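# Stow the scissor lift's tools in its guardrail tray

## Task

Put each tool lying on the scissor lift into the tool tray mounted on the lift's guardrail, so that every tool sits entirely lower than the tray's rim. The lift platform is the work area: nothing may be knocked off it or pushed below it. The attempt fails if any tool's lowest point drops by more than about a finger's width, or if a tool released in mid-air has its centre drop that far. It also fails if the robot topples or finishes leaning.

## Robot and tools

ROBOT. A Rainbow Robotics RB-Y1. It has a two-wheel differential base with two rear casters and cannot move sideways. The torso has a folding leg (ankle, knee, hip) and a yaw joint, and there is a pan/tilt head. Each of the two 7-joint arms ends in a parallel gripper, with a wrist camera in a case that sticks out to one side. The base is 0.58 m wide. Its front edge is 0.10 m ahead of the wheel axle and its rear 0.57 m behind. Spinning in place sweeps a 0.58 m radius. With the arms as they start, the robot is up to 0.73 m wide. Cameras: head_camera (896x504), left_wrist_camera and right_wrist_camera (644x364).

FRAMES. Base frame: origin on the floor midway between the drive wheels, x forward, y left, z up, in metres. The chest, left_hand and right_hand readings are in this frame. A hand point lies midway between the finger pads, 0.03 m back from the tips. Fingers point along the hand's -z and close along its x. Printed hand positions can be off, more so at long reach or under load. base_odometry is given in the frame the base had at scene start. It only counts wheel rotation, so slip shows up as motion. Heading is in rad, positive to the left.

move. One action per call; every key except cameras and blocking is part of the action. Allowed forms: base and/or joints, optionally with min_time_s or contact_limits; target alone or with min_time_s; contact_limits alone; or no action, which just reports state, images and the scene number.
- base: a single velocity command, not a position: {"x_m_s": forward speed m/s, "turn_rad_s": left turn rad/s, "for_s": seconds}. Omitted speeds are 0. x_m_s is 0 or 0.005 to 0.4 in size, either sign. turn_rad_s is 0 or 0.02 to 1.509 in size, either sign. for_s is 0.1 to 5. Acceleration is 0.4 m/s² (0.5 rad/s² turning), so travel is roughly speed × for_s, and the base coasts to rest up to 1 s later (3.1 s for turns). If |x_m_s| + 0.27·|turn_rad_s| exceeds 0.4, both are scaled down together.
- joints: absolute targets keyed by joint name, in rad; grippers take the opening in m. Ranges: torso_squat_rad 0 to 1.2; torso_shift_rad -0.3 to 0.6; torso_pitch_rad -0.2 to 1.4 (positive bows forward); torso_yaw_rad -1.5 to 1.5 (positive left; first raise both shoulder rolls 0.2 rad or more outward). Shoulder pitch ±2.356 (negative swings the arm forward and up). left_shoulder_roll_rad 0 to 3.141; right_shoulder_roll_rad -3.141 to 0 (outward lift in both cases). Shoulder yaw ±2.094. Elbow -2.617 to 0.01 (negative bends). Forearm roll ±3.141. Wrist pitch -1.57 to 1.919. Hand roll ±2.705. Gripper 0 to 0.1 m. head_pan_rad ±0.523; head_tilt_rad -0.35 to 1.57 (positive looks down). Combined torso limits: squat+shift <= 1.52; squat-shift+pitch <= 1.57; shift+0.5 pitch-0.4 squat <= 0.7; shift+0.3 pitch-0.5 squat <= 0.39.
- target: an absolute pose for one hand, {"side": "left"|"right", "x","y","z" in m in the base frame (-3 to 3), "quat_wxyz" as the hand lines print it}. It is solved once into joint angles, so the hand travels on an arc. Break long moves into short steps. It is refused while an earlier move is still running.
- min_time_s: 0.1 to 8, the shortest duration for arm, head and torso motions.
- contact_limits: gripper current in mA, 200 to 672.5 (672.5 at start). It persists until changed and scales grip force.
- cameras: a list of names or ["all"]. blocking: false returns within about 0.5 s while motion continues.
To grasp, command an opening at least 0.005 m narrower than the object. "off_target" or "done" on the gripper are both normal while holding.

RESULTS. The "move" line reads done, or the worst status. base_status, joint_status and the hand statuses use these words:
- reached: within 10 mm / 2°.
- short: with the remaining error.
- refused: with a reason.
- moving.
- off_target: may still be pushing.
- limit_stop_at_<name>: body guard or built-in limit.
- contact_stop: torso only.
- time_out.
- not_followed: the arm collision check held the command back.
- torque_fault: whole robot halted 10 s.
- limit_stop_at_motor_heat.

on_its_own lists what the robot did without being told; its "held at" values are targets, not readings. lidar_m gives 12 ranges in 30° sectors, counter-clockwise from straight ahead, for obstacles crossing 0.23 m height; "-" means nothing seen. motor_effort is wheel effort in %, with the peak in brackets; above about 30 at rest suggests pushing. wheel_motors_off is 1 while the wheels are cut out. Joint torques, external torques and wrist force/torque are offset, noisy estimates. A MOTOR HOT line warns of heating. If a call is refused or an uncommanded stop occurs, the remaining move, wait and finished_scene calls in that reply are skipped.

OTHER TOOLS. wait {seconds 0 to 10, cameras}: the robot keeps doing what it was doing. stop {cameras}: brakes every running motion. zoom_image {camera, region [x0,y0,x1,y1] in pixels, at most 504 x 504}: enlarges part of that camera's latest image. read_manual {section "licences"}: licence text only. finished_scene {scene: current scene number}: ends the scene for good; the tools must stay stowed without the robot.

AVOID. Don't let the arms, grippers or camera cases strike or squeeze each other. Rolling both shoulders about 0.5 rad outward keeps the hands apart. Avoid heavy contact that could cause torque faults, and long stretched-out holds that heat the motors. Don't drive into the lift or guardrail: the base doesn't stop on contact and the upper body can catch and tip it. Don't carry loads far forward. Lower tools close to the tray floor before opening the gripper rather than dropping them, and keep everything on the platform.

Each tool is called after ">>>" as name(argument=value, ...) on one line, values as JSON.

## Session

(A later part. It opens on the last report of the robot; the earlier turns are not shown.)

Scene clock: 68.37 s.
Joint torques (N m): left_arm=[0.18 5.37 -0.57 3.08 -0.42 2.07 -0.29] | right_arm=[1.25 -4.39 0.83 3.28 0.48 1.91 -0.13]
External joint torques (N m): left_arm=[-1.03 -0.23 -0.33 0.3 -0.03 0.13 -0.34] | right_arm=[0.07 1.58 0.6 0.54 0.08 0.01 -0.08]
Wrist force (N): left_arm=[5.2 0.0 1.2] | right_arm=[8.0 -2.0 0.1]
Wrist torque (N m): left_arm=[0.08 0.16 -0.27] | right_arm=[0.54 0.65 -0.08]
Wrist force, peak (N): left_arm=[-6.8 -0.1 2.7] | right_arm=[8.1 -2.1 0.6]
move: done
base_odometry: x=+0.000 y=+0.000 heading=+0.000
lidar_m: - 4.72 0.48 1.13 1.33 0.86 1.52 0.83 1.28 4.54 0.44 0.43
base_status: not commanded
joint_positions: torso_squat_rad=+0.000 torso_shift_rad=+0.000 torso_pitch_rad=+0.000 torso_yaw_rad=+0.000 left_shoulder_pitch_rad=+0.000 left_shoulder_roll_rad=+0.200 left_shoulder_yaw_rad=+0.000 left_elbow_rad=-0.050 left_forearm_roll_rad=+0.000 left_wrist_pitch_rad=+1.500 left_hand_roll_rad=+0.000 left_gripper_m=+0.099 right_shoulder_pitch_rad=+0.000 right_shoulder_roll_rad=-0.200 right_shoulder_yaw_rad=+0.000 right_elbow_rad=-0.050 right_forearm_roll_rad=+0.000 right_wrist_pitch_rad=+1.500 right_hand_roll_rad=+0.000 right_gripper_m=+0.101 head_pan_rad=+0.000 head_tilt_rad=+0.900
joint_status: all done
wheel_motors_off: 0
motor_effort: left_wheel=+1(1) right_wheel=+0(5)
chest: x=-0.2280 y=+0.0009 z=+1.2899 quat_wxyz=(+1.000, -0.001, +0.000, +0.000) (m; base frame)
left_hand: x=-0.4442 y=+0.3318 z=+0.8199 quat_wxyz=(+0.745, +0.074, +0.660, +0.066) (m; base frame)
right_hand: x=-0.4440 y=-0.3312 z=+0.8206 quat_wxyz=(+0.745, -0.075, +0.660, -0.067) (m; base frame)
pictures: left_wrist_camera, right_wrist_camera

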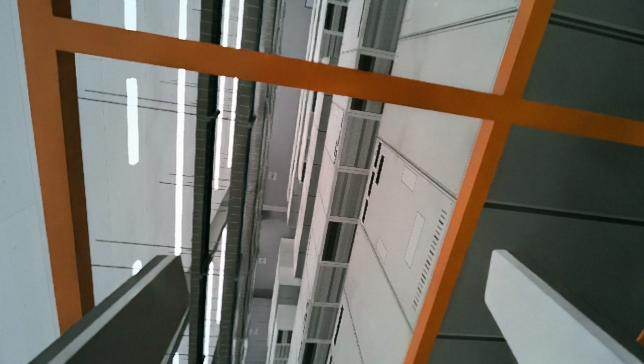

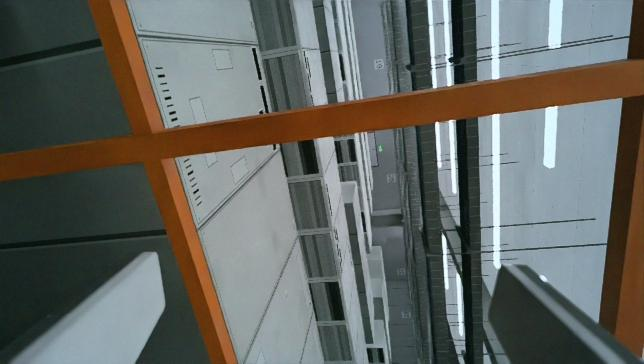

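>>> move(joints={"torso_yaw_rad": 1.5, "head_pan_rad": 0, "head_tilt_rad": 1.0, "left_shoulder_pitch_rad": 0.6, "left_shoulder_roll_rad": 0.4, "left_elbow_rad": -2.2, "left_wrist_pitch_rad": 0, "right_shoulder_pitch_rad": 0.6, "right_shoulder_roll_rad": -0.4, "right_elbow_rad": -2.2, "right_wrist_pitch_rad": 0}, cameras=["head_camera"])

>>> zoom_image(camera="head_camera", region=[90, 180, 390, 504])

>>> zoom_image(camera="head_camera", region=[360, 180, 660, 504])

Scene clock: 72.57 s.
Joint torques (N m): left_arm=[-1.06 5.03 4.55 -9.76 0.1 -1.56 -0.17] | right_arm=[-0.46 -5.96 -3.4 -8.96 0.26 -1.56 -0.09]
External joint torques (N m): left_arm=[0.61 -0.01 0.25 0.27 0.04 0.29 -0.12] | right_arm=[0.67 -0.44 0.96 0.71 0.05 0.25 -0.13]
Wrist force (N): left_arm=[-5.8 0.1 1.7] | right_arm=[-3.7 -0.7 1.0]
Wrist torque (N m): left_arm=[-0.07 -0.37 -0.30] | right_arm=[0.44 -0.02 -0.25]
Wrist force, peak (N): left_arm=[-6.6 -0.1 2.7] | right_arm=[8.3 -1.8 0.3]
move: done
base_odometry: x=+0.000 y=+0.000 heading=+0.000
lidar_m: - 4.50 0.49 1.14 1.33 0.85 1.54 0.83 1.27 4.53 0.44 0.43
base_status: not commanded
joint_positions: torso_squat_rad=+0.000 torso_shift_rad=+0.000 torso_pitch_rad=+0.000 torso_yaw_rad=+1.500 left_shoulder_pitch_rad=+0.600 left_shoulder_roll_rad=+0.400 left_shoulder_yaw_rad=+0.000 left_elbow_rad=-2.200 left_forearm_roll_rad=+0.000 left_wrist_pitch_rad=+0.000 left_hand_roll_rad=+0.000 left_gripper_m=+0.099 right_shoulder_pitch_rad=+0.600 right_shoulder_roll_rad=-0.400 right_shoulder_yaw_rad=+0.000 right_elbow_rad=-2.200 right_forearm_roll_rad=+0.000 right_wrist_pitch_rad=+0.000 right_hand_roll_rad=+0.000 right_gripper_m=+0.101 head_pan_rad=+0.000 head_tilt_rad=+1.000
joint_status: all done
wheel_motors_off: 0
motor_effort: left_wheel=+2(2) right_wheel=+1(4)
chest: x=-0.2280 y=+0.0009 z=+1.2899 quat_wxyz=(+0.732, +0.000, +0.000, +0.682) (m; base frame)
left_hand: x=-0.5123 y=+0.3788 z=+1.1237 quat_wxyz=(+0.603, +0.570, -0.428, +0.358) (m; base frame)
right_hand: x=+0.1068 y=+0.3350 z=+1.1237 quat_wxyz=(+0.400, +0.387, -0.599, +0.576) (m; base frame)
pictures: head_camera

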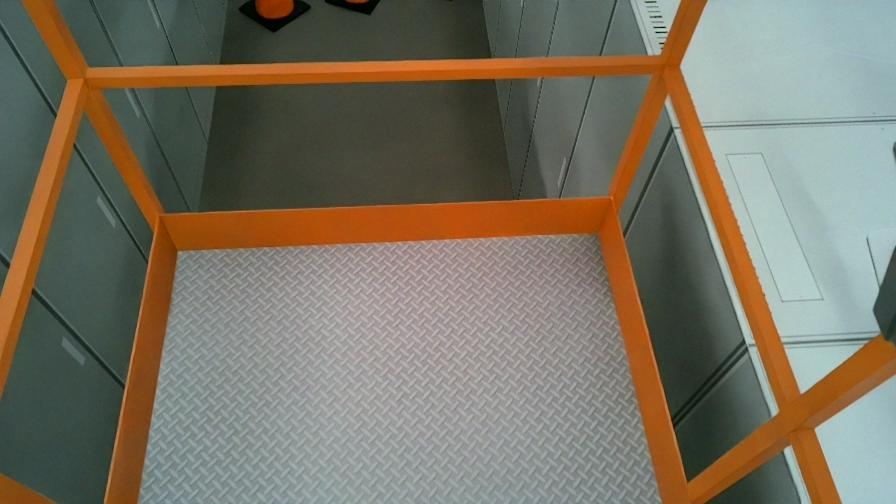

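Scaled by 1.556.

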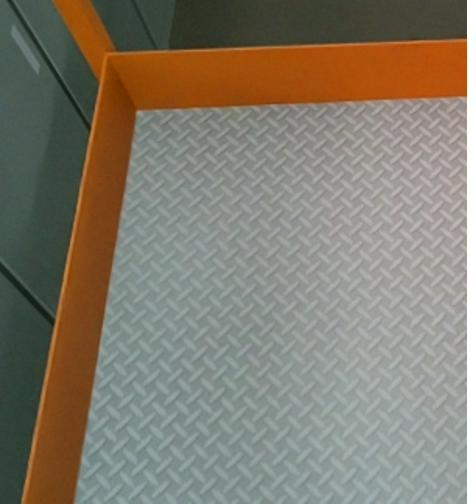

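Scaled by 1.556.

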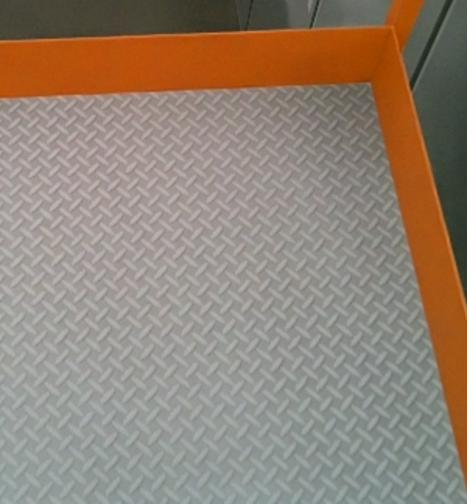

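>>> move(joints={"torso_yaw_rad": 1.3, "head_pan_rad": 0, "head_tilt_rad": 0.45}, cameras=["head_camera"])

Scene clock: 77.90 s.
Joint torques (N m): left_arm=[-1.05 5.41 4.29 -9.84 0.11 -1.56 -0.28] | right_arm=[-0.88 -5.37 -3.24 -8.78 0.4 -1.58 -0.04]
External joint torques (N m): left_arm=[0.62 0.37 0 0.19 0.05 0.29 -0.23] | right_arm=[0.25 0.15 1.12 0.89 0.19 0.23 -0.09]
Wrist force (N): left_arm=[-6.4 -0.1 1.8] | right_arm=[-3.7 -0.5 1.4]
Wrist torque (N m): left_arm=[-0.03 -0.46 -0.27] | right_arm=[0.42 -0.01 -0.25]
Wrist force, peak (N): left_arm=[-6.7 0.5 2.6] | right_arm=[-4.4 -0.8 1.8]
move: done
base_odometry: x=+0.000 y=+0.000 heading=+0.000
lidar_m: - 4.60 0.48 1.14 1.34 0.85 1.54 0.82 1.28 4.54 0.45 0.43
base_status: not commanded
joint_positions: torso_squat_rad=+0.000 torso_shift_rad=+0.000 torso_pitch_rad=+0.000 torso_yaw_rad=+1.300 left_shoulder_pitch_rad=+0.600 left_shoulder_roll_rad=+0.400 left_shoulder_yaw_rad=+0.000 left_elbow_rad=-2.200 left_forearm_roll_rad=+0.000 left_wrist_pitch_rad=+0.000 left_hand_roll_rad=+0.000 left_gripper_m=+0.099 right_shoulder_pitch_rad=+0.600 right_shoulder_roll_rad=-0.400 right_shoulder_yaw_rad=+0.000 right_elbow_rad=-2.200 right_forearm_roll_rad=+0.000 right_wrist_pitch_rad=+0.000 right_hand_roll_rad=+0.000 right_gripper_m=+0.101 head_pan_rad=+0.000 head_tilt_rad=+0.450
joint_status: all done
wheel_motors_off: 0
motor_effort: left_wheel=+1(2) right_wheel=+3(3)
chest: x=-0.2280 y=+0.0009 z=+1.2899 quat_wxyz=(+0.796, +0.000, +0.000, +0.605) (m; base frame)
left_hand: x=-0.4315 y=+0.4278 z=+1.1236 quat_wxyz=(+0.636, +0.524, -0.483, +0.296) (m; base frame)
right_hand: x=+0.1666 y=+0.2617 z=+1.1238 quat_wxyz=(+0.455, +0.325, -0.634, +0.534) (m; base frame)
pictures: head_camera

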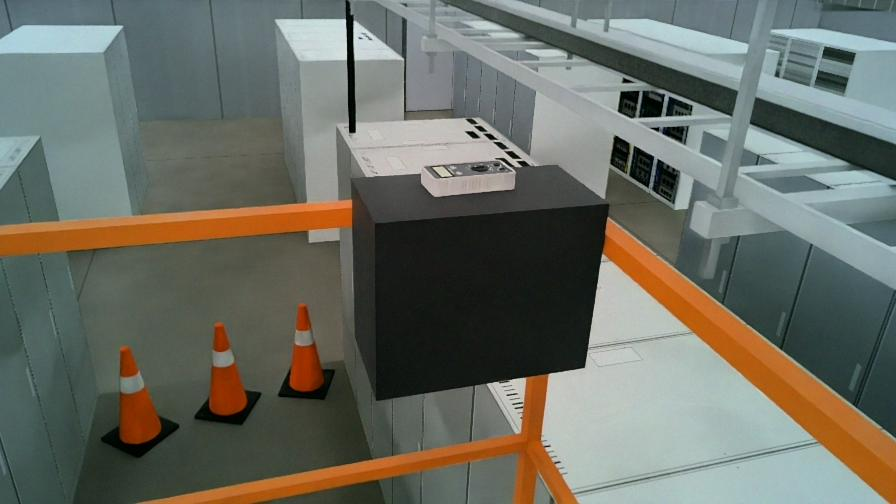

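>>> zoom_image(camera="head_camera", region=[330, 140, 630, 300])

Scaled by 1.680.

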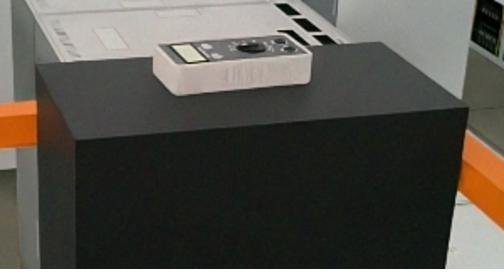

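>>> move(base={"x_m_s": -0.2, "for_s": 0.6}, joints={"torso_yaw_rad": 0, "head_pan_rad": -0.5, "head_tilt_rad": 0.4, "left_shoulder_pitch_rad": 0.0, "left_shoulder_roll_rad": 0.15, "left_elbow_rad": -2.4, "right_shoulder_pitch_rad": 0.0, "right_shoulder_roll_rad": -0.15, "right_elbow_rad": -2.4})

>>> move(base={"turn_rad_s": 0.8, "for_s": 2.5625}, cameras=["head_camera"])

Scene clock: 128.03 s.
Joint torques (N m): left_arm=[-8.01 1.46 1.54 -7.66 0.12 -0.87 -0.33] | right_arm=[-9.35 -1.64 -0.64 -7.03 0.51 -1.07 0.03]
External joint torques (N m): left_arm=[1.16 -0.35 0.08 0.43 0.09 0.38 -0.3] | right_arm=[-0.42 0.61 0.81 0.83 0.36 0.19 -0.01]
Wrist force (N): left_arm=[-4.0 1.6 6.4] | right_arm=[-2.4 -2.3 5.4]
Wrist torque (N m): left_arm=[-0.13 -0.33 -0.26] | right_arm=[0.54 0.03 -0.24]
Wrist force, peak (N): left_arm=[-5.2 1.1 7.0] | right_arm=[-2.3 -2.4 6.0]
move: done
base_odometry: x=-0.120 y=+0.000 heading=+0.000
lidar_m: - 0.57 1.16 2.22 1.27 0.74 1.49 0.71 1.21 - 1.12 0.53
base_status: done (sent for 0.6 of 0.6 s)
joint_positions: torso_squat_rad=+0.000 torso_shift_rad=+0.000 torso_pitch_rad=+0.000 torso_yaw_rad=+0.000 left_shoulder_pitch_rad=+0.000 left_shoulder_roll_rad=+0.150 left_shoulder_yaw_rad=+0.000 left_elbow_rad=-2.400 left_forearm_roll_rad=+0.000 left_wrist_pitch_rad=+0.000 left_hand_roll_rad=+0.000 left_gripper_m=+0.099 right_shoulder_pitch_rad=+0.000 right_shoulder_roll_rad=-0.150 right_shoulder_yaw_rad=+0.000 right_elbow_rad=-2.400 right_forearm_roll_rad=+0.000 right_wrist_pitch_rad=+0.000 right_hand_roll_rad=+0.000 right_gripper_m=+0.101 head_pan_rad=-0.500 head_tilt_rad=+0.400
joint_status: all done
wheel_motors_off: 0
motor_effort: left_wheel=+0(16) right_wheel=+1(25)
chest: x=-0.2281 y=+0.0009 z=+1.2899 quat_wxyz=(+1.000, -0.001, +0.000, +0.000) (m; base frame)
left_hand: x=+0.1544 y=+0.2118 z=+1.4311 quat_wxyz=(+0.361, +0.027, -0.930, -0.069) (m; base frame)
right_hand: x=+0.1544 y=-0.2097 z=+1.4316 quat_wxyz=(+0.361, -0.027, -0.929, +0.070) (m; base frame)
pictures: none

Scene clock: 132.50 s.
Joint torques (N m): left_arm=[-7.82 1.9 1.58 -7.88 -0.01 -0.81 -0.29] | right_arm=[-9.02 -1.89 -1.01 -7.02 0.12 -0.93 -0.09]
External joint torques (N m): left_arm=[1.35 0.08 0.11 0.21 -0.03 0.44 -0.25] | right_arm=[-0.09 0.35 0.43 0.84 -0.04 0.33 -0.12]
Wrist force (N): left_arm=[-4.5 1.0 6.8] | right_arm=[-2.3 -1.8 5.7]
Wrist torque (N m): left_arm=[-0.01 -0.38 -0.24] | right_arm=[0.50 0.04 -0.24]
Wrist force, peak (N): left_arm=[-4.6 1.9 7.3] | right_arm=[-2.6 -2.4 5.8]
move: done
base_odometry: x=-0.120 y=+0.000 heading=+2.053
lidar_m: 1.27 0.74 1.66 0.71 1.22 2.84 1.11 0.53 - 0.57 0.60 4.63
base_status: done (sent for 2.57 of 2.57 s)
joint_positions: torso_squat_rad=+0.000 torso_shift_rad=+0.000 torso_pitch_rad=+0.000 torso_yaw_rad=+0.000 left_shoulder_pitch_rad=+0.000 left_shoulder_roll_rad=+0.150 left_shoulder_yaw_rad=+0.000 left_elbow_rad=-2.400 left_forearm_roll_rad=+0.000 left_wrist_pitch_rad=+0.000 left_hand_roll_rad=+0.000 left_gripper_m=+0.099 right_shoulder_pitch_rad=+0.000 right_shoulder_roll_rad=-0.150 right_shoulder_yaw_rad=+0.000 right_elbow_rad=-2.400 right_forearm_roll_rad=+0.000 right_wrist_pitch_rad=+0.000 right_hand_roll_rad=+0.000 right_gripper_m=+0.101 head_pan_rad=-0.500 head_tilt_rad=+0.400
joint_status: not commanded
wheel_motors_off: 0
motor_effort: left_wheel=+2(23) right_wheel=+6(22)
chest: x=-0.2281 y=+0.0009 z=+1.2899 quat_wxyz=(+1.000, -0.001, +0.000, +0.000) (m; base frame)
left_hand: x=+0.1544 y=+0.2118 z=+1.4311 quat_wxyz=(+0.361, +0.027, -0.930, -0.069) (m; base frame)
right_hand: x=+0.1544 y=-0.2097 z=+1.4315 quat_wxyz=(+0.361, -0.027, -0.929, +0.070) (m; base frame)
pictures: head_camera

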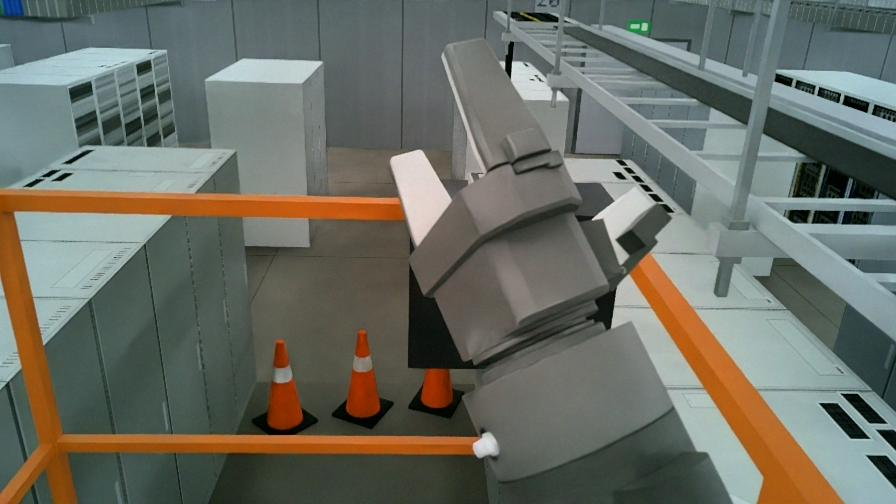

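>>> move(base={"x_m_s": 0.25, "for_s": 2.1333})

>>> move(base={"turn_rad_s": -0.4, "for_s": 1.1333})

>>> move(base={"x_m_s": -0.1, "for_s": 1.0}, joints={"right_shoulder_pitch_rad": -1.186, "right_shoulder_roll_rad": -1.4426, "right_shoulder_yaw_rad": 0.986, "right_elbow_rad": -1.168, "right_forearm_roll_rad": -1.667, "right_wrist_pitch_rad": 1.709, "right_hand_roll_rad": -0.055, "head_pan_rad": -0.45, "head_tilt_rad": 0.45}, min_time_s=4.5, cameras=["head_camera", "right_wrist_camera"])

Scene clock: 140.63 s.
Joint torques (N m): left_arm=[-8.09 1.32 0.94 -8.06 0 -1 -0.51] | right_arm=[-9.16 -1.72 -1.5 -7.34 0.42 -1.23 -0.05]
External joint torques (N m): left_arm=[1.06 -0.48 -0.52 0.04 -0.03 0.26 -0.47] | right_arm=[-0.25 0.53 -0.05 0.53 0.26 0.03 -0.08]
Wrist force (N): left_arm=[-4.2 1.6 6.7] | right_arm=[-2.5 -2.2 5.3]
Wrist torque (N m): left_arm=[-0.11 -0.36 -0.27] | right_arm=[0.54 0.01 -0.24]
Wrist force, peak (N): left_arm=[-4.9 1.1 7.3] | right_arm=[-2.4 -2.3 6.0]
move: done
base_odometry: x=-0.368 y=+0.472 heading=+2.053
lidar_m: 0.73 4.21 0.41 0.40 0.89 1.55 1.03 4.58 0.67 0.92 0.93 4.21
base_status: done (sent for 2.13 of 2.13 s)
joint_positions: torso_squat_rad=+0.000 torso_shift_rad=+0.000 torso_pitch_rad=+0.000 torso_yaw_rad=+0.000 left_shoulder_pitch_rad=+0.000 left_shoulder_roll_rad=+0.150 left_shoulder_yaw_rad=+0.000 left_elbow_rad=-2.400 left_forearm_roll_rad=+0.000 left_wrist_pitch_rad=+0.000 left_hand_roll_rad=+0.000 left_gripper_m=+0.099 right_shoulder_pitch_rad=+0.000 right_shoulder_roll_rad=-0.150 right_shoulder_yaw_rad=+0.000 right_elbow_rad=-2.400 right_forearm_roll_rad=+0.000 right_wrist_pitch_rad=+0.000 right_hand_roll_rad=+0.000 right_gripper_m=+0.101 head_pan_rad=-0.500 head_tilt_rad=+0.400
joint_status: not commanded
wheel_motors_off: 0
motor_effort: left_wheel=+2(23) right_wheel=-5(24)
chest: x=-0.2279 y=+0.0009 z=+1.2899 quat_wxyz=(+1.000, -0.001, +0.000, +0.000) (m; base frame)
left_hand: x=+0.1546 y=+0.2118 z=+1.4310 quat_wxyz=(+0.361, +0.027, -0.929, -0.069) (m; base frame)
right_hand: x=+0.1546 y=-0.2097 z=+1.4314 quat_wxyz=(+0.361, -0.027, -0.929, +0.070) (m; base frame)
pictures: none

Scene clock: 142.90 s.
Joint torques (N m): left_arm=[-8.13 1.62 1.48 -8.08 -0.13 -1.04 -0.28] | right_arm=[-9.35 -1.86 -0.63 -7.2 0.36 -1.07 -0.14]
External joint torques (N m): left_arm=[1.03 -0.18 0.02 0.02 -0.16 0.21 -0.24] | right_arm=[-0.43 0.4 0.82 0.66 0.2 0.2 -0.18]
Wrist force (N): left_arm=[-4.3 1.0 6.8] | right_arm=[-2.3 -2.2 5.4]
Wrist torque (N m): left_arm=[0.00 -0.32 -0.26] | right_arm=[0.53 0.06 -0.24]
Wrist force, peak (N): left_arm=[-5.1 1.2 7.2] | right_arm=[-2.2 -2.2 6.0]
move: done
base_odometry: x=-0.368 y=+0.472 heading=+1.600
lidar_m: 4.22 0.73 1.44 0.39 2.05 0.89 3.24 1.04 - 0.68 0.92 -
base_status: done (sent for 1.13 of 1.13 s)
joint_positions: torso_squat_rad=+0.000 torso_shift_rad=+0.000 torso_pitch_rad=+0.000 torso_yaw_rad=+0.000 left_shoulder_pitch_rad=+0.000 left_shoulder_roll_rad=+0.150 left_shoulder_yaw_rad=+0.000 left_elbow_rad=-2.400 left_forearm_roll_rad=+0.000 left_wrist_pitch_rad=+0.000 left_hand_roll_rad=+0.000 left_gripper_m=+0.099 right_shoulder_pitch_rad=+0.000 right_shoulder_roll_rad=-0.150 right_shoulder_yaw_rad=+0.000 right_elbow_rad=-2.400 right_forearm_roll_rad=+0.000 right_wrist_pitch_rad=+0.000 right_hand_roll_rad=+0.000 right_gripper_m=+0.101 head_pan_rad=-0.500 head_tilt_rad=+0.400
joint_status: not commanded
wheel_motors_off: 0
motor_effort: left_wheel=+5(18) right_wheel=+1(20)
chest: x=-0.2279 y=+0.0009 z=+1.2899 quat_wxyz=(+1.000, -0.001, +0.000, +0.000) (m; base frame)
left_hand: x=+0.1546 y=+0.2118 z=+1.4310 quat_wxyz=(+0.361, +0.027, -0.929, -0.069) (m; base frame)
right_hand: x=+0.1546 y=-0.2097 z=+1.4314 quat_wxyz=(+0.361, -0.027, -0.929, +0.070) (m; base frame)
pictures: none

Scene clock: 147.70 s.
Joint torques (N m): left_arm=[-8.35 2.17 1.32 -8.16 0 -1.01 -0.44] | right_arm=[-19.64 -12.54 -7.04 1.31 0.22 0.17 -0.55]
External joint torques (N m): left_arm=[0.81 0.36 -0.14 -0.07 -0.03 0.25 -0.4] | right_arm=[-2.89 -0.46 1.71 0.69 -0.03 0.23 -0.55]
Wrist force (N): left_arm=[-4.6 0.8 6.3] | right_arm=[1.9 -2.9 -4.7]
Wrist torque (N m): left_arm=[-0.03 -0.40 -0.25] | right_arm=[0.59 0.31 0.04]
Wrist force, peak (N): left_arm=[-5.2 1.4 7.0] | right_arm=[-2.2 -2.2 5.7]
move: done
base_odometry: x=-0.365 y=+0.372 heading=+1.600
lidar_m: - 0.82 1.50 0.39 2.10 0.80 3.16 0.97 - 0.67 0.98 0.98
base_status: done (sent for 1 of 1 s)
joint_positions: torso_squat_rad=+0.000 torso_shift_rad=+0.000 torso_pitch_rad=+0.000 torso_yaw_rad=+0.000 left_shoulder_pitch_rad=+0.000 left_shoulder_roll_rad=+0.150 left_shoulder_yaw_rad=+0.000 left_elbow_rad=-2.400 left_forearm_roll_rad=+0.000 left_wrist_pitch_rad=+0.000 left_hand_roll_rad=+0.000 left_gripper_m=+0.099 right_shoulder_pitch_rad=-1.186 right_shoulder_roll_rad=-1.442 right_shoulder_yaw_rad=+0.986 right_elbow_rad=-1.168 right_forearm_roll_rad=-1.667 right_wrist_pitch_rad=+1.709 right_hand_roll_rad=-0.055 right_gripper_m=+0.101 head_pan_rad=-0.450 head_tilt_rad=+0.450
joint_status: all done
wheel_motors_off: 0
motor_effort: left_wheel=-5(20) right_wheel=+3(21)
chest: x=-0.2281 y=+0.0009 z=+1.2899 quat_wxyz=(+1.000, -0.001, +0.000, +0.000) (m; base frame)
left_hand: x=+0.1544 y=+0.2118 z=+1.4311 quat_wxyz=(+0.361, +0.027, -0.930, -0.069) (m; base frame)
right_hand: x=+0.1715 y=-0.4692 z=+1.2198 quat_wxyz=(+1.000, -0.001, +0.000, +0.000) (m; base frame)
pictures: head_camera, right_wrist_camera

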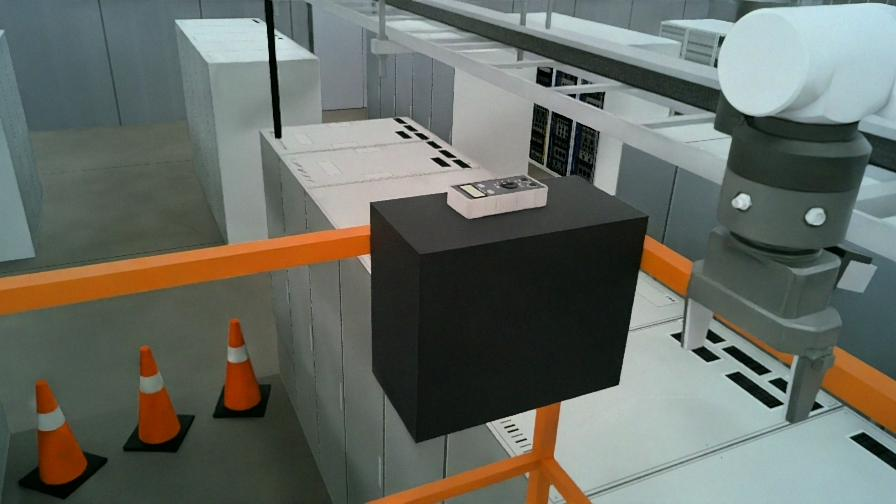

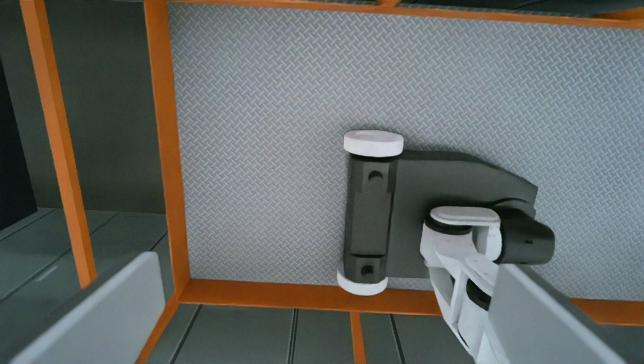

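>>> zoom_image(camera="head_camera", region=[360, 160, 660, 320])

Scaled by 1.680.

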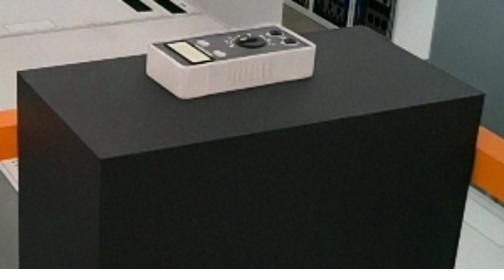

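>>> move(target={"side": "right", "x": 0.1715, "y": -0.469, "z": 1.285, "quat_wxyz": [0.99969, 0, 0, 0.025]}, min_time_s=1.5)

>>> move(base={"x_m_s": 0.2, "for_s": 1.7333}, cameras=["head_camera", "right_wrist_camera"])

Scene clock: 155.20 s.
Joint torques (N m): left_arm=[-7.64 1.53 1.19 -7.84 -0.2 -0.89 -0.54] | right_arm=[-19.99 -7.1 -8.41 1.04 0.5 0.35 -0.02]
External joint torques (N m): left_arm=[1.52 -0.27 -0.26 0.25 -0.22 0.37 -0.5] | right_arm=[-2.94 2.55 -0.62 1.06 0.26 0.42 -0.02]
Wrist force (N): left_arm=[-4.9 0.8 6.4] | right_arm=[1.7 -3.0 -4.7]
Wrist torque (N m): left_arm=[-0.03 -0.41 -0.24] | right_arm=[0.63 0.30 -0.12]
Wrist force, peak (N): left_arm=[-4.6 1.5 7.3] | right_arm=[1.7 -3.1 -4.9]
move: done
base_odometry: x=-0.365 y=+0.372 heading=+1.600
lidar_m: - 0.82 1.50 0.39 2.10 0.79 3.17 0.95 - 0.67 0.98 0.98
base_status: not commanded
joint_positions: torso_squat_rad=+0.000 torso_shift_rad=+0.000 torso_pitch_rad=+0.000 torso_yaw_rad=+0.000 left_shoulder_pitch_rad=+0.000 left_shoulder_roll_rad=+0.150 left_shoulder_yaw_rad=+0.000 left_elbow_rad=-2.400 left_forearm_roll_rad=+0.000 left_wrist_pitch_rad=+0.000 left_hand_roll_rad=+0.000 left_gripper_m=+0.099 right_shoulder_pitch_rad=-1.355 right_shoulder_roll_rad=-1.417 right_shoulder_yaw_rad=+0.965 right_elbow_rad=-1.044 right_forearm_roll_rad=-1.627 right_wrist_pitch_rad=+1.885 right_hand_roll_rad=+0.039 right_gripper_m=+0.101 head_pan_rad=-0.450 head_tilt_rad=+0.450
joint_status: all done
wheel_motors_off: 0
motor_effort: left_wheel=-5(5) right_wheel=+3(5)
chest: x=-0.2281 y=+0.0009 z=+1.2899 quat_wxyz=(+1.000, -0.001, +0.000, +0.000) (m; base frame)
left_hand: x=+0.1544 y=+0.2118 z=+1.4311 quat_wxyz=(+0.361, +0.027, -0.930, -0.069) (m; base frame)
right_hand: x=+0.1710 y=-0.4688 z=+1.2850 quat_wxyz=(+1.000, +0.000, -0.001, +0.025) (m; base frame)
right_hand_status: reached (checked arc, planned for 1.5 s): 1 mm and 0.2 deg off.
pictures: none

Scene clock: 158.13 s.
Joint torques (N m): left_arm=[-7.69 1.52 1.11 -8.15 0.12 -0.92 -0.39] | right_arm=[-19.3 -8.47 -7.76 0.56 0.5 0.18 0.17]
External joint torques (N m): left_arm=[1.47 -0.28 -0.35 -0.04 0.09 0.33 -0.36] | right_arm=[-2.24 1.19 0.03 0.58 0.26 0.24 0.17]
Wrist force (N): left_arm=[-4.7 0.8 6.9] | right_arm=[1.9 -2.8 -4.7]
Wrist torque (N m): left_arm=[-0.01 -0.41 -0.26] | right_arm=[0.59 0.31 -0.12]
Wrist force, peak (N): left_arm=[-4.7 1.8 7.4] | right_arm=[1.8 -2.9 -4.9]
move: done
base_odometry: x=-0.375 y=+0.719 heading=+1.599
lidar_m: 3.97 0.55 0.54 3.39 0.50 1.10 1.80 1.24 0.74 - 0.77 3.99
base_status: done (sent for 1.73 of 1.73 s)
joint_positions: torso_squat_rad=+0.000 torso_shift_rad=+0.000 torso_pitch_rad=+0.000 torso_yaw_rad=+0.000 left_shoulder_pitch_rad=+0.000 left_shoulder_roll_rad=+0.150 left_shoulder_yaw_rad=+0.000 left_elbow_rad=-2.400 left_forearm_roll_rad=+0.000 left_wrist_pitch_rad=+0.000 left_hand_roll_rad=+0.000 left_gripper_m=+0.099 right_shoulder_pitch_rad=-1.355 right_shoulder_roll_rad=-1.417 right_shoulder_yaw_rad=+0.964 right_elbow_rad=-1.044 right_forearm_roll_rad=-1.627 right_wrist_pitch_rad=+1.885 right_hand_roll_rad=+0.039 right_gripper_m=+0.101 head_pan_rad=-0.450 head_tilt_rad=+0.450
joint_status: not commanded
wheel_motors_off: 0
motor_effort: left_wheel=-3(30) right_wheel=+2(18)
chest: x=-0.2280 y=+0.0009 z=+1.2899 quat_wxyz=(+1.000, -0.001, +0.000, +0.000) (m; base frame)
left_hand: x=+0.1546 y=+0.2118 z=+1.4310 quat_wxyz=(+0.361, +0.027, -0.929, -0.069) (m; base frame)
right_hand: x=+0.1712 y=-0.4687 z=+1.2849 quat_wxyz=(+1.000, +0.000, -0.001, +0.025) (m; base frame)
pictures: head_camera, right_wrist_camera

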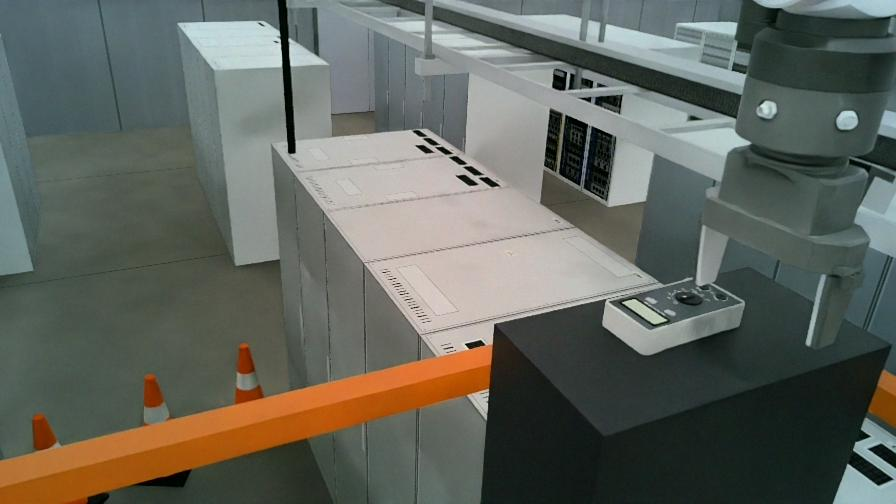

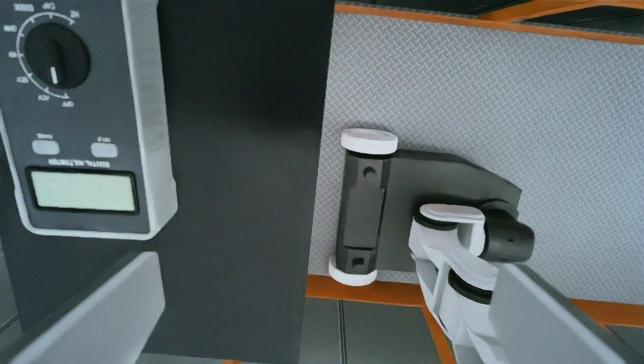

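>>> zoom_image(camera="right_wrist_camera", region=[0, 0, 330, 364])

>>> zoom_image(camera="head_camera", region=[560, 240, 860, 440])

Scaled by 1.385 from the camera's 644x364 image, which has a finer 828x468 frame.

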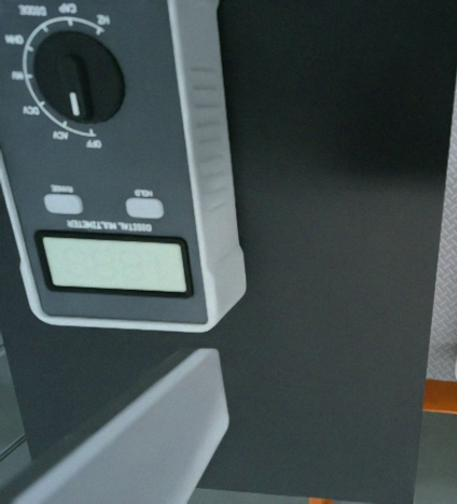

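Scaled by 1.680.

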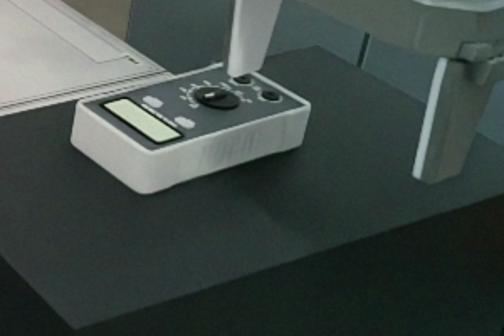

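>>> move(base={"x_m_s": 0.1, "for_s": 1.0}, joints={"torso_yaw_rad": -0.086, "right_hand_roll_rad": 0.089}, cameras=["right_wrist_camera"])

>>> zoom_image(camera="right_wrist_camera", region=[0, 0, 400, 364])

Scene clock: 174.47 s.
Joint torques (N m): left_arm=[-7.49 1.81 1.12 -7.92 -0.17 -1.07 -0.58] | right_arm=[-19.49 -8.33 -7.83 0.35 0.38 0.01 -0.35]
External joint torques (N m): left_arm=[1.67 0.01 -0.33 0.18 -0.2 0.19 -0.55] | right_arm=[-2.43 1.34 -0.04 0.36 0.14 0.08 -0.35]
Wrist force (N): left_arm=[-4.1 0.6 7.1] | right_arm=[2.0 -2.7 -4.6]
Wrist torque (N m): left_arm=[0.02 -0.31 -0.27] | right_arm=[0.56 0.33 -0.11]
Wrist force, peak (N): left_arm=[-4.6 1.7 7.3] | right_arm=[2.2 -2.8 -4.7]
move: done
base_odometry: x=-0.378 y=+0.819 heading=+1.599
lidar_m: 3.91 4.53 0.47 3.38 0.59 0.56 3.34 1.32 0.79 - 0.73 3.89
base_status: done (sent for 1 of 1 s)
joint_positions: torso_squat_rad=+0.000 torso_shift_rad=+0.000 torso_pitch_rad=+0.000 torso_yaw_rad=-0.086 left_shoulder_pitch_rad=+0.000 left_shoulder_roll_rad=+0.150 left_shoulder_yaw_rad=+0.000 left_elbow_rad=-2.400 left_forearm_roll_rad=+0.000 left_wrist_pitch_rad=+0.000 left_hand_roll_rad=+0.000 left_gripper_m=+0.099 right_shoulder_pitch_rad=-1.355 right_shoulder_roll_rad=-1.417 right_shoulder_yaw_rad=+0.964 right_elbow_rad=-1.044 right_forearm_roll_rad=-1.627 right_wrist_pitch_rad=+1.886 right_hand_roll_rad=+0.089 right_gripper_m=+0.101 head_pan_rad=-0.450 head_tilt_rad=+0.450
joint_status: all done
wheel_motors_off: 0
motor_effort: left_wheel=-3(13) right_wheel=+2(17)
chest: x=-0.2280 y=+0.0009 z=+1.2899 quat_wxyz=(+0.999, -0.001, +0.000, -0.043) (m; base frame)
left_hand: x=+0.1712 y=+0.1781 z=+1.4311 quat_wxyz=(+0.358, -0.013, -0.930, -0.085) (m; base frame)
right_hand: x=+0.1294 y=-0.5013 z=+1.2849 quat_wxyz=(+1.000, +0.000, -0.001, +0.006) (m; base frame)
pictures: right_wrist_camera

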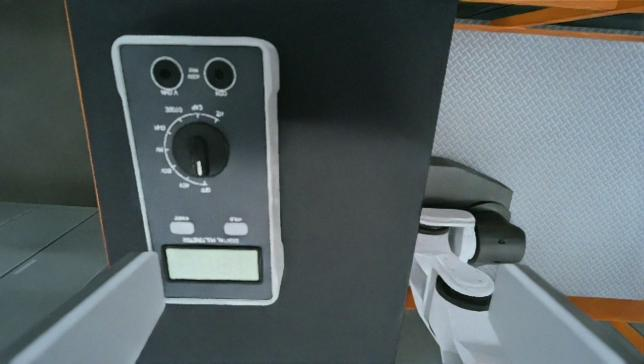

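Scaled by 1.260 from the camera's 644x364 image, which has a finer 828x468 frame.

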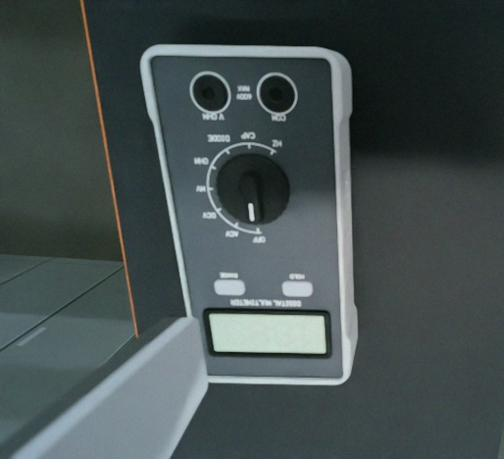

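>>> move(base={"x_m_s": 0.05, "for_s": 1.1333}, joints={"right_hand_roll_rad": 0.107, "torso_squat_rad": 0.32}, cameras=["right_wrist_camera"])

>>> zoom_image(camera="right_wrist_camera", region=[120, 0, 540, 364])

Scene clock: 179.63 s.
Joint torques (N m): left_arm=[-8.16 1.52 1.24 -7.93 -0.05 -0.91 -0.24] | right_arm=[-19.6 -8.74 -7.73 0.07 0.37 0.17 -0.26]
External joint torques (N m): left_arm=[1 -0.28 -0.22 0.17 -0.08 0.35 -0.2] | right_arm=[-2.54 0.93 0.07 0.09 0.13 0.24 -0.26]
Wrist force (N): left_arm=[-4.3 1.0 6.7] | right_arm=[2.0 -2.5 -4.4]
Wrist torque (N m): left_arm=[-0.04 -0.31 -0.25] | right_arm=[0.54 0.33 -0.13]
Wrist force, peak (N): left_arm=[-5.0 1.2 7.1] | right_arm=[2.6 -2.7 -4.8]
move: done
base_odometry: x=-0.379 y=+0.876 heading=+1.599
lidar_m: - 4.54 0.43 3.38 2.12 0.62 1.95 1.37 0.83 - 0.72 -
base_status: done (sent for 1.13 of 1.13 s)
joint_positions: torso_squat_rad=+0.320 torso_shift_rad=+0.000 torso_pitch_rad=+0.000 torso_yaw_rad=-0.086 left_shoulder_pitch_rad=+0.000 left_shoulder_roll_rad=+0.150 left_shoulder_yaw_rad=+0.000 left_elbow_rad=-2.400 left_forearm_roll_rad=+0.000 left_wrist_pitch_rad=+0.000 left_hand_roll_rad=+0.000 left_gripper_m=+0.099 right_shoulder_pitch_rad=-1.355 right_shoulder_roll_rad=-1.417 right_shoulder_yaw_rad=+0.964 right_elbow_rad=-1.044 right_forearm_roll_rad=-1.627 right_wrist_pitch_rad=+1.886 right_hand_roll_rad=+0.107 right_gripper_m=+0.101 head_pan_rad=-0.450 head_tilt_rad=+0.450
joint_status: all done
wheel_motors_off: 0
motor_effort: left_wheel=-3(12) right_wheel=+2(16)
chest: x=-0.2281 y=+0.0008 z=+1.2544 quat_wxyz=(+0.999, -0.001, +0.000, -0.043) (m; base frame)
left_hand: x=+0.1711 y=+0.1781 z=+1.3956 quat_wxyz=(+0.358, -0.013, -0.930, -0.085) (m; base frame)
right_hand: x=+0.1293 y=-0.5013 z=+1.2495 quat_wxyz=(+1.000, +0.000, -0.001, +0.016) (m; base frame)
pictures: right_wrist_camera

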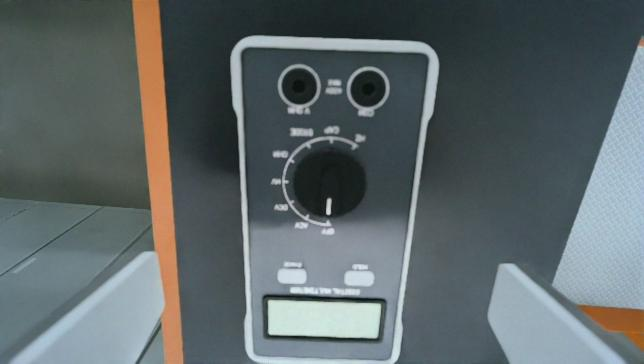

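Scaled by 1.200 from the camera's 644x364 image, which has a finer 828x468 frame.

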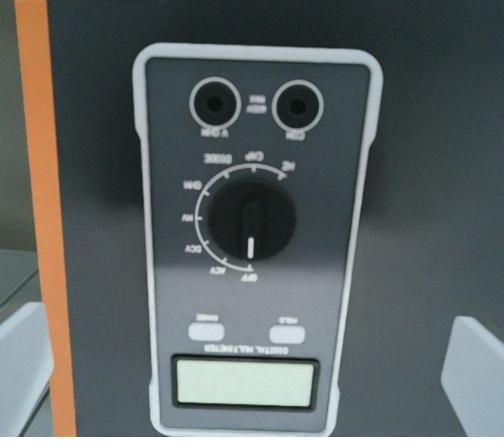

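>>> move(joints={"torso_squat_rad": 0.4828}, min_time_s=1.5, cameras=["right_wrist_camera"])

Scene clock: 183.87 s.
Joint torques (N m): left_arm=[-7.99 1.6 0.83 -8.48 -0.14 -0.88 -0.41] | right_arm=[-19.35 -8.39 -7.68 0.08 0.32 0.17 -0.39]
External joint torques (N m): left_arm=[1.17 -0.2 -0.63 -0.38 -0.17 0.37 -0.38] | right_arm=[-2.29 1.27 0.11 0.1 0.08 0.24 -0.39]
Wrist force (N): left_arm=[-4.5 1.9 6.4] | right_arm=[2.0 -2.7 -4.4]
Wrist torque (N m): left_arm=[-0.14 -0.37 -0.27] | right_arm=[0.57 0.32 -0.14]
Wrist force, peak (N): left_arm=[-5.0 1.5 7.1] | right_arm=[2.3 -2.9 -4.7]
move: done
base_odometry: x=-0.379 y=+0.876 heading=+1.599
lidar_m: - 4.54 0.44 3.38 2.15 0.60 1.95 1.37 0.83 - 0.72 -
base_status: not commanded
joint_positions: torso_squat_rad=+0.483 torso_shift_rad=+0.000 torso_pitch_rad=+0.000 torso_yaw_rad=-0.086 left_shoulder_pitch_rad=+0.000 left_shoulder_roll_rad=+0.150 left_shoulder_yaw_rad=+0.000 left_elbow_rad=-2.400 left_forearm_roll_rad=+0.000 left_wrist_pitch_rad=+0.000 left_hand_roll_rad=+0.000 left_gripper_m=+0.099 right_shoulder_pitch_rad=-1.355 right_shoulder_roll_rad=-1.417 right_shoulder_yaw_rad=+0.964 right_elbow_rad=-1.044 right_forearm_roll_rad=-1.627 right_wrist_pitch_rad=+1.886 right_hand_roll_rad=+0.107 right_gripper_m=+0.101 head_pan_rad=-0.450 head_tilt_rad=+0.450
joint_status: all done
wheel_motors_off: 0
motor_effort: left_wheel=-3(3) right_wheel=+1(3)
chest: x=-0.2281 y=+0.0008 z=+1.2099 quat_wxyz=(+0.999, -0.001, +0.000, -0.043) (m; base frame)
left_hand: x=+0.1711 y=+0.1781 z=+1.3511 quat_wxyz=(+0.358, -0.013, -0.930, -0.085) (m; base frame)
right_hand: x=+0.1293 y=-0.5013 z=+1.2050 quat_wxyz=(+1.000, +0.000, -0.001, +0.016) (m; base frame)
pictures: right_wrist_camera

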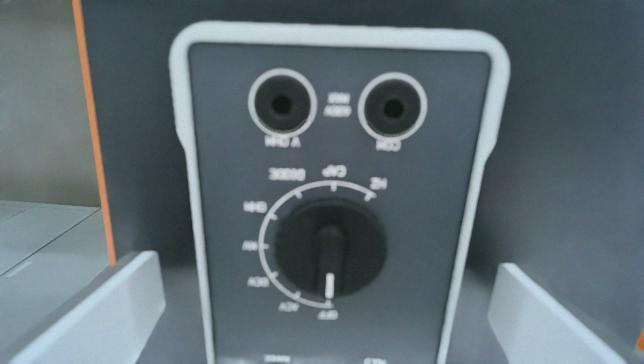

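>>> move(joints={"right_gripper_m": 0.05}, cameras=["right_wrist_camera"])

Scene clock: 185.13 s.
Joint torques (N m): left_arm=[-7.58 1.4 0.97 -8.2 -0.03 -0.9 -0.44] | right_arm=[-19.58 -8.87 -7.7 0.1 0.46 0.01 -0.29]
External joint torques (N m): left_arm=[1.57 -0.4 -0.49 -0.09 -0.06 0.36 -0.4] | right_arm=[-2.53 0.8 0.1 0.12 0.22 0.08 -0.29]
Wrist force (N): left_arm=[-4.3 1.7 6.7] | right_arm=[1.6 -2.7 -4.4]
Wrist torque (N m): left_arm=[-0.09 -0.34 -0.27] | right_arm=[0.56 0.24 -0.11]
Wrist force, peak (N): left_arm=[-4.5 1.2 7.5] | right_arm=[1.9 -3.0 -4.6]
move: off_target
base_odometry: x=-0.379 y=+0.876 heading=+1.599
lidar_m: - 4.53 0.44 3.38 2.14 0.62 1.95 1.37 0.83 - 0.71 -
base_status: not commanded
joint_positions: torso_squat_rad=+0.483 torso_shift_rad=+0.000 torso_pitch_rad=+0.000 torso_yaw_rad=-0.086 left_shoulder_pitch_rad=+0.000 left_shoulder_roll_rad=+0.150 left_shoulder_yaw_rad=+0.000 left_elbow_rad=-2.400 left_forearm_roll_rad=+0.000 left_wrist_pitch_rad=+0.000 left_hand_roll_rad=+0.000 left_gripper_m=+0.099 right_shoulder_pitch_rad=-1.355 right_shoulder_roll_rad=-1.417 right_shoulder_yaw_rad=+0.964 right_elbow_rad=-1.044 right_forearm_roll_rad=-1.627 right_wrist_pitch_rad=+1.886 right_hand_roll_rad=+0.107 right_gripper_m=+0.062 head_pan_rad=-0.450 head_tilt_rad=+0.450
joint_status: right_gripper_m off_target (ended at +0.062, target +0.050)
wheel_motors_off: 0
motor_effort: left_wheel=-2(3) right_wheel=+0(3)
chest: x=-0.2281 y=+0.0008 z=+1.2099 quat_wxyz=(+0.999, -0.001, +0.000, -0.043) (m; base frame)
left_hand: x=+0.1711 y=+0.1781 z=+1.3511 quat_wxyz=(+0.358, -0.013, -0.930, -0.085) (m; base frame)
right_hand: x=+0.1293 y=-0.5013 z=+1.2050 quat_wxyz=(+1.000, +0.000, -0.001, +0.016) (m; base frame)
pictures: right_wrist_camera

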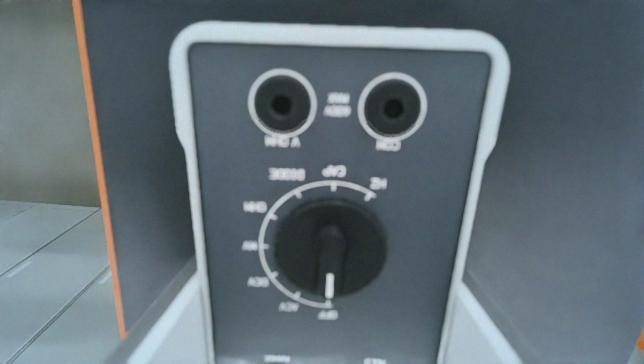

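>>> move(joints={"torso_squat_rad": 0.0}, min_time_s=2.2, cameras=["head_camera", "right_wrist_camera"])

Scene clock: 193.03 s.
Joint torques (N m): left_arm=[-8.05 1.55 1.76 -8.01 -0.13 -1.06 -0.38] | right_arm=[-19.1 -8.64 -8.26 0.08 0.32 0.08 -0.34]
External joint torques (N m): left_arm=[1.1 -0.25 0.31 0.09 -0.16 0.2 -0.35] | right_arm=[-2.04 1.03 -0.47 0.1 0.08 0.15 -0.34]
Wrist force (N): left_arm=[-4.6 1.1 6.4] | right_arm=[1.9 -2.7 -6.0]
Wrist torque (N m): left_arm=[-0.06 -0.39 -0.22] | right_arm=[0.58 0.34 -0.11]
Wrist force, peak (N): left_arm=[-4.5 1.5 7.5] | right_arm=[2.3 -2.7 -6.4]
move: done
base_odometry: x=-0.379 y=+0.876 heading=+1.599
lidar_m: - 4.54 0.44 3.38 2.13 0.62 1.94 1.36 0.82 - 0.70 -
base_status: not commanded
joint_positions: torso_squat_rad=+0.000 torso_shift_rad=+0.000 torso_pitch_rad=+0.000 torso_yaw_rad=-0.086 left_shoulder_pitch_rad=+0.000 left_shoulder_roll_rad=+0.150 left_shoulder_yaw_rad=+0.000 left_elbow_rad=-2.400 left_forearm_roll_rad=+0.000 left_wrist_pitch_rad=+0.000 left_hand_roll_rad=+0.000 left_gripper_m=+0.099 right_shoulder_pitch_rad=-1.355 right_shoulder_roll_rad=-1.417 right_shoulder_yaw_rad=+0.964 right_elbow_rad=-1.044 right_forearm_roll_rad=-1.627 right_wrist_pitch_rad=+1.886 right_hand_roll_rad=+0.107 right_gripper_m=+0.062 head_pan_rad=-0.450 head_tilt_rad=+0.450
joint_status: all done
wheel_motors_off: 0
motor_effort: left_wheel=-2(3) right_wheel=+2(3)
chest: x=-0.2279 y=+0.0009 z=+1.2899 quat_wxyz=(+0.999, -0.001, +0.000, -0.043) (m; base frame)
left_hand: x=+0.1713 y=+0.1781 z=+1.4310 quat_wxyz=(+0.358, -0.013, -0.930, -0.085) (m; base frame)
right_hand: x=+0.1295 y=-0.5013 z=+1.2849 quat_wxyz=(+1.000, +0.000, -0.001, +0.016) (m; base frame)
pictures: head_camera, right_wrist_camera

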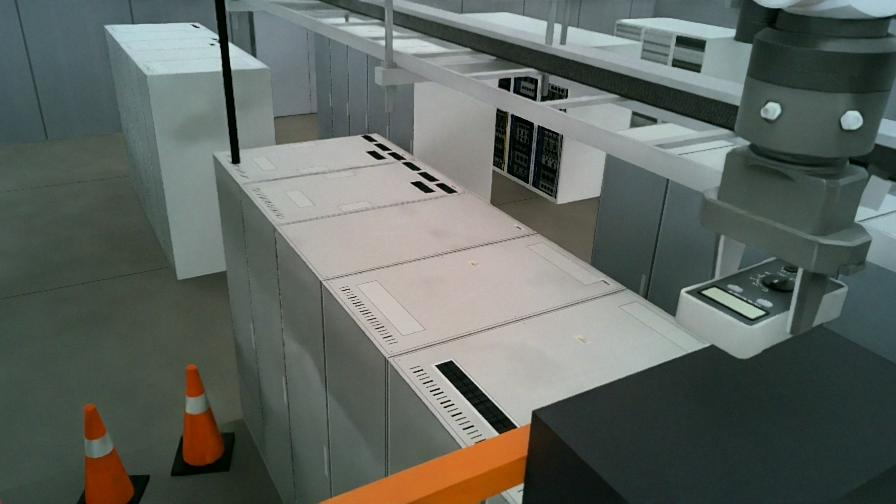

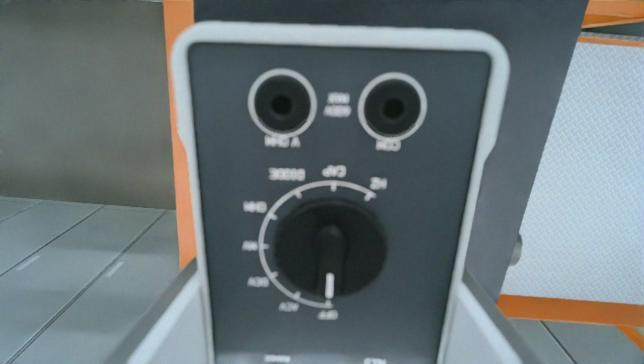

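>>> move(base={"x_m_s": -0.3, "for_s": 3.325}, joints={"torso_yaw_rad": -1.03, "right_hand_roll_rad": -0.548, "head_pan_rad": -0.52, "head_tilt_rad": 0.6}, min_time_s=3.3, cameras=["head_camera", "right_wrist_camera"])

Scene clock: 199.17 s.
Joint torques (N m): left_arm=[-7.4 1.63 0.83 -7.94 0.1 -0.89 -0.36] | right_arm=[-19.44 -9.08 -7.19 -0.05 0.28 0.12 -0.6]
External joint torques (N m): left_arm=[1.77 -0.19 -0.64 0.15 0.07 0.36 -0.32] | right_arm=[-2.4 0.51 0.57 -0.02 0.05 0.16 -0.6]
Wrist force (N): left_arm=[-4.4 1.7 6.8] | right_arm=[1.7 -2.8 -6.1]
Wrist torque (N m): left_arm=[-0.13 -0.35 -0.27] | right_arm=[0.61 0.30 0.07]
Wrist force, peak (N): left_arm=[-4.2 1.0 7.8] | right_arm=[2.0 -3.1 -6.5]
move: done
base_odometry: x=-0.352 y=-0.124 heading=+1.598
lidar_m: - 0.65 1.57 3.39 0.44 1.00 3.10 1.13 0.69 - 0.82 1.37
base_status: done (sent for 3.33 of 3.33 s)
joint_positions: torso_squat_rad=+0.000 torso_shift_rad=+0.000 torso_pitch_rad=+0.000 torso_yaw_rad=-1.030 left_shoulder_pitch_rad=+0.000 left_shoulder_roll_rad=+0.150 left_shoulder_yaw_rad=+0.000 left_elbow_rad=-2.400 left_forearm_roll_rad=+0.000 left_wrist_pitch_rad=+0.000 left_hand_roll_rad=+0.000 left_gripper_m=+0.099 right_shoulder_pitch_rad=-1.355 right_shoulder_roll_rad=-1.416 right_shoulder_yaw_rad=+0.964 right_elbow_rad=-1.044 right_forearm_roll_rad=-1.627 right_wrist_pitch_rad=+1.886 right_hand_roll_rad=-0.548 right_gripper_m=+0.062 head_pan_rad=-0.520 head_tilt_rad=+0.600
joint_status: all done
wheel_motors_off: 0
motor_effort: left_wheel=-5(17) right_wheel=+5(20)
chest: x=-0.2281 y=+0.0009 z=+1.2899 quat_wxyz=(+0.870, +0.000, +0.000, -0.493) (m; base frame)
left_hand: x=+0.1494 y=-0.2184 z=+1.4316 quat_wxyz=(+0.280, -0.434, -0.822, -0.238) (m; base frame)
right_hand: x=-0.4251 y=-0.5831 z=+1.2850 quat_wxyz=(+0.708, +0.000, -0.002, -0.706) (m; base frame)
pictures: head_camera, right_wrist_camera

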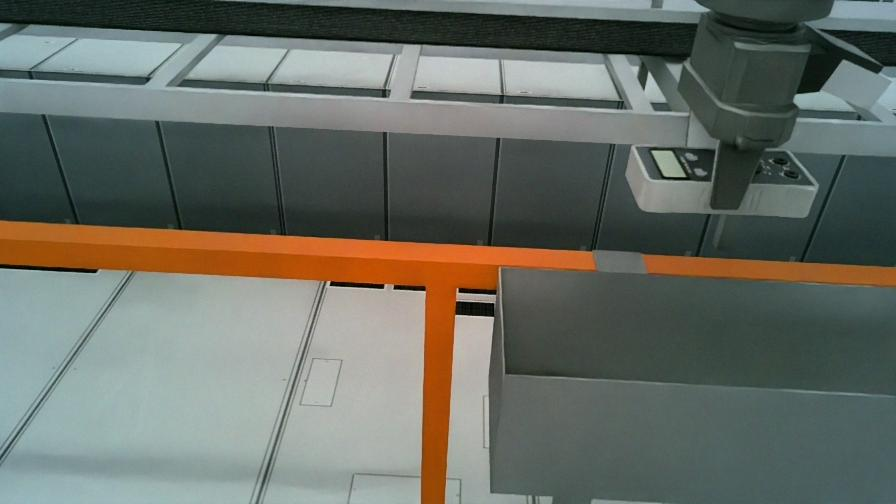

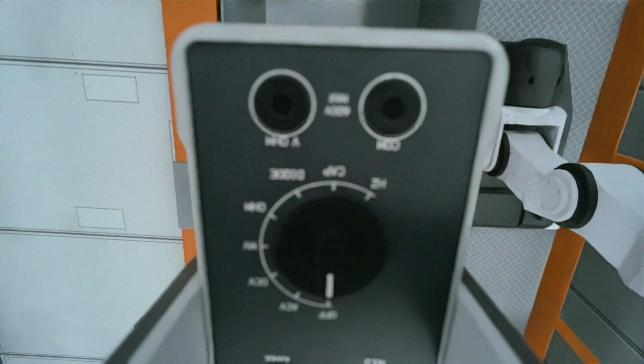

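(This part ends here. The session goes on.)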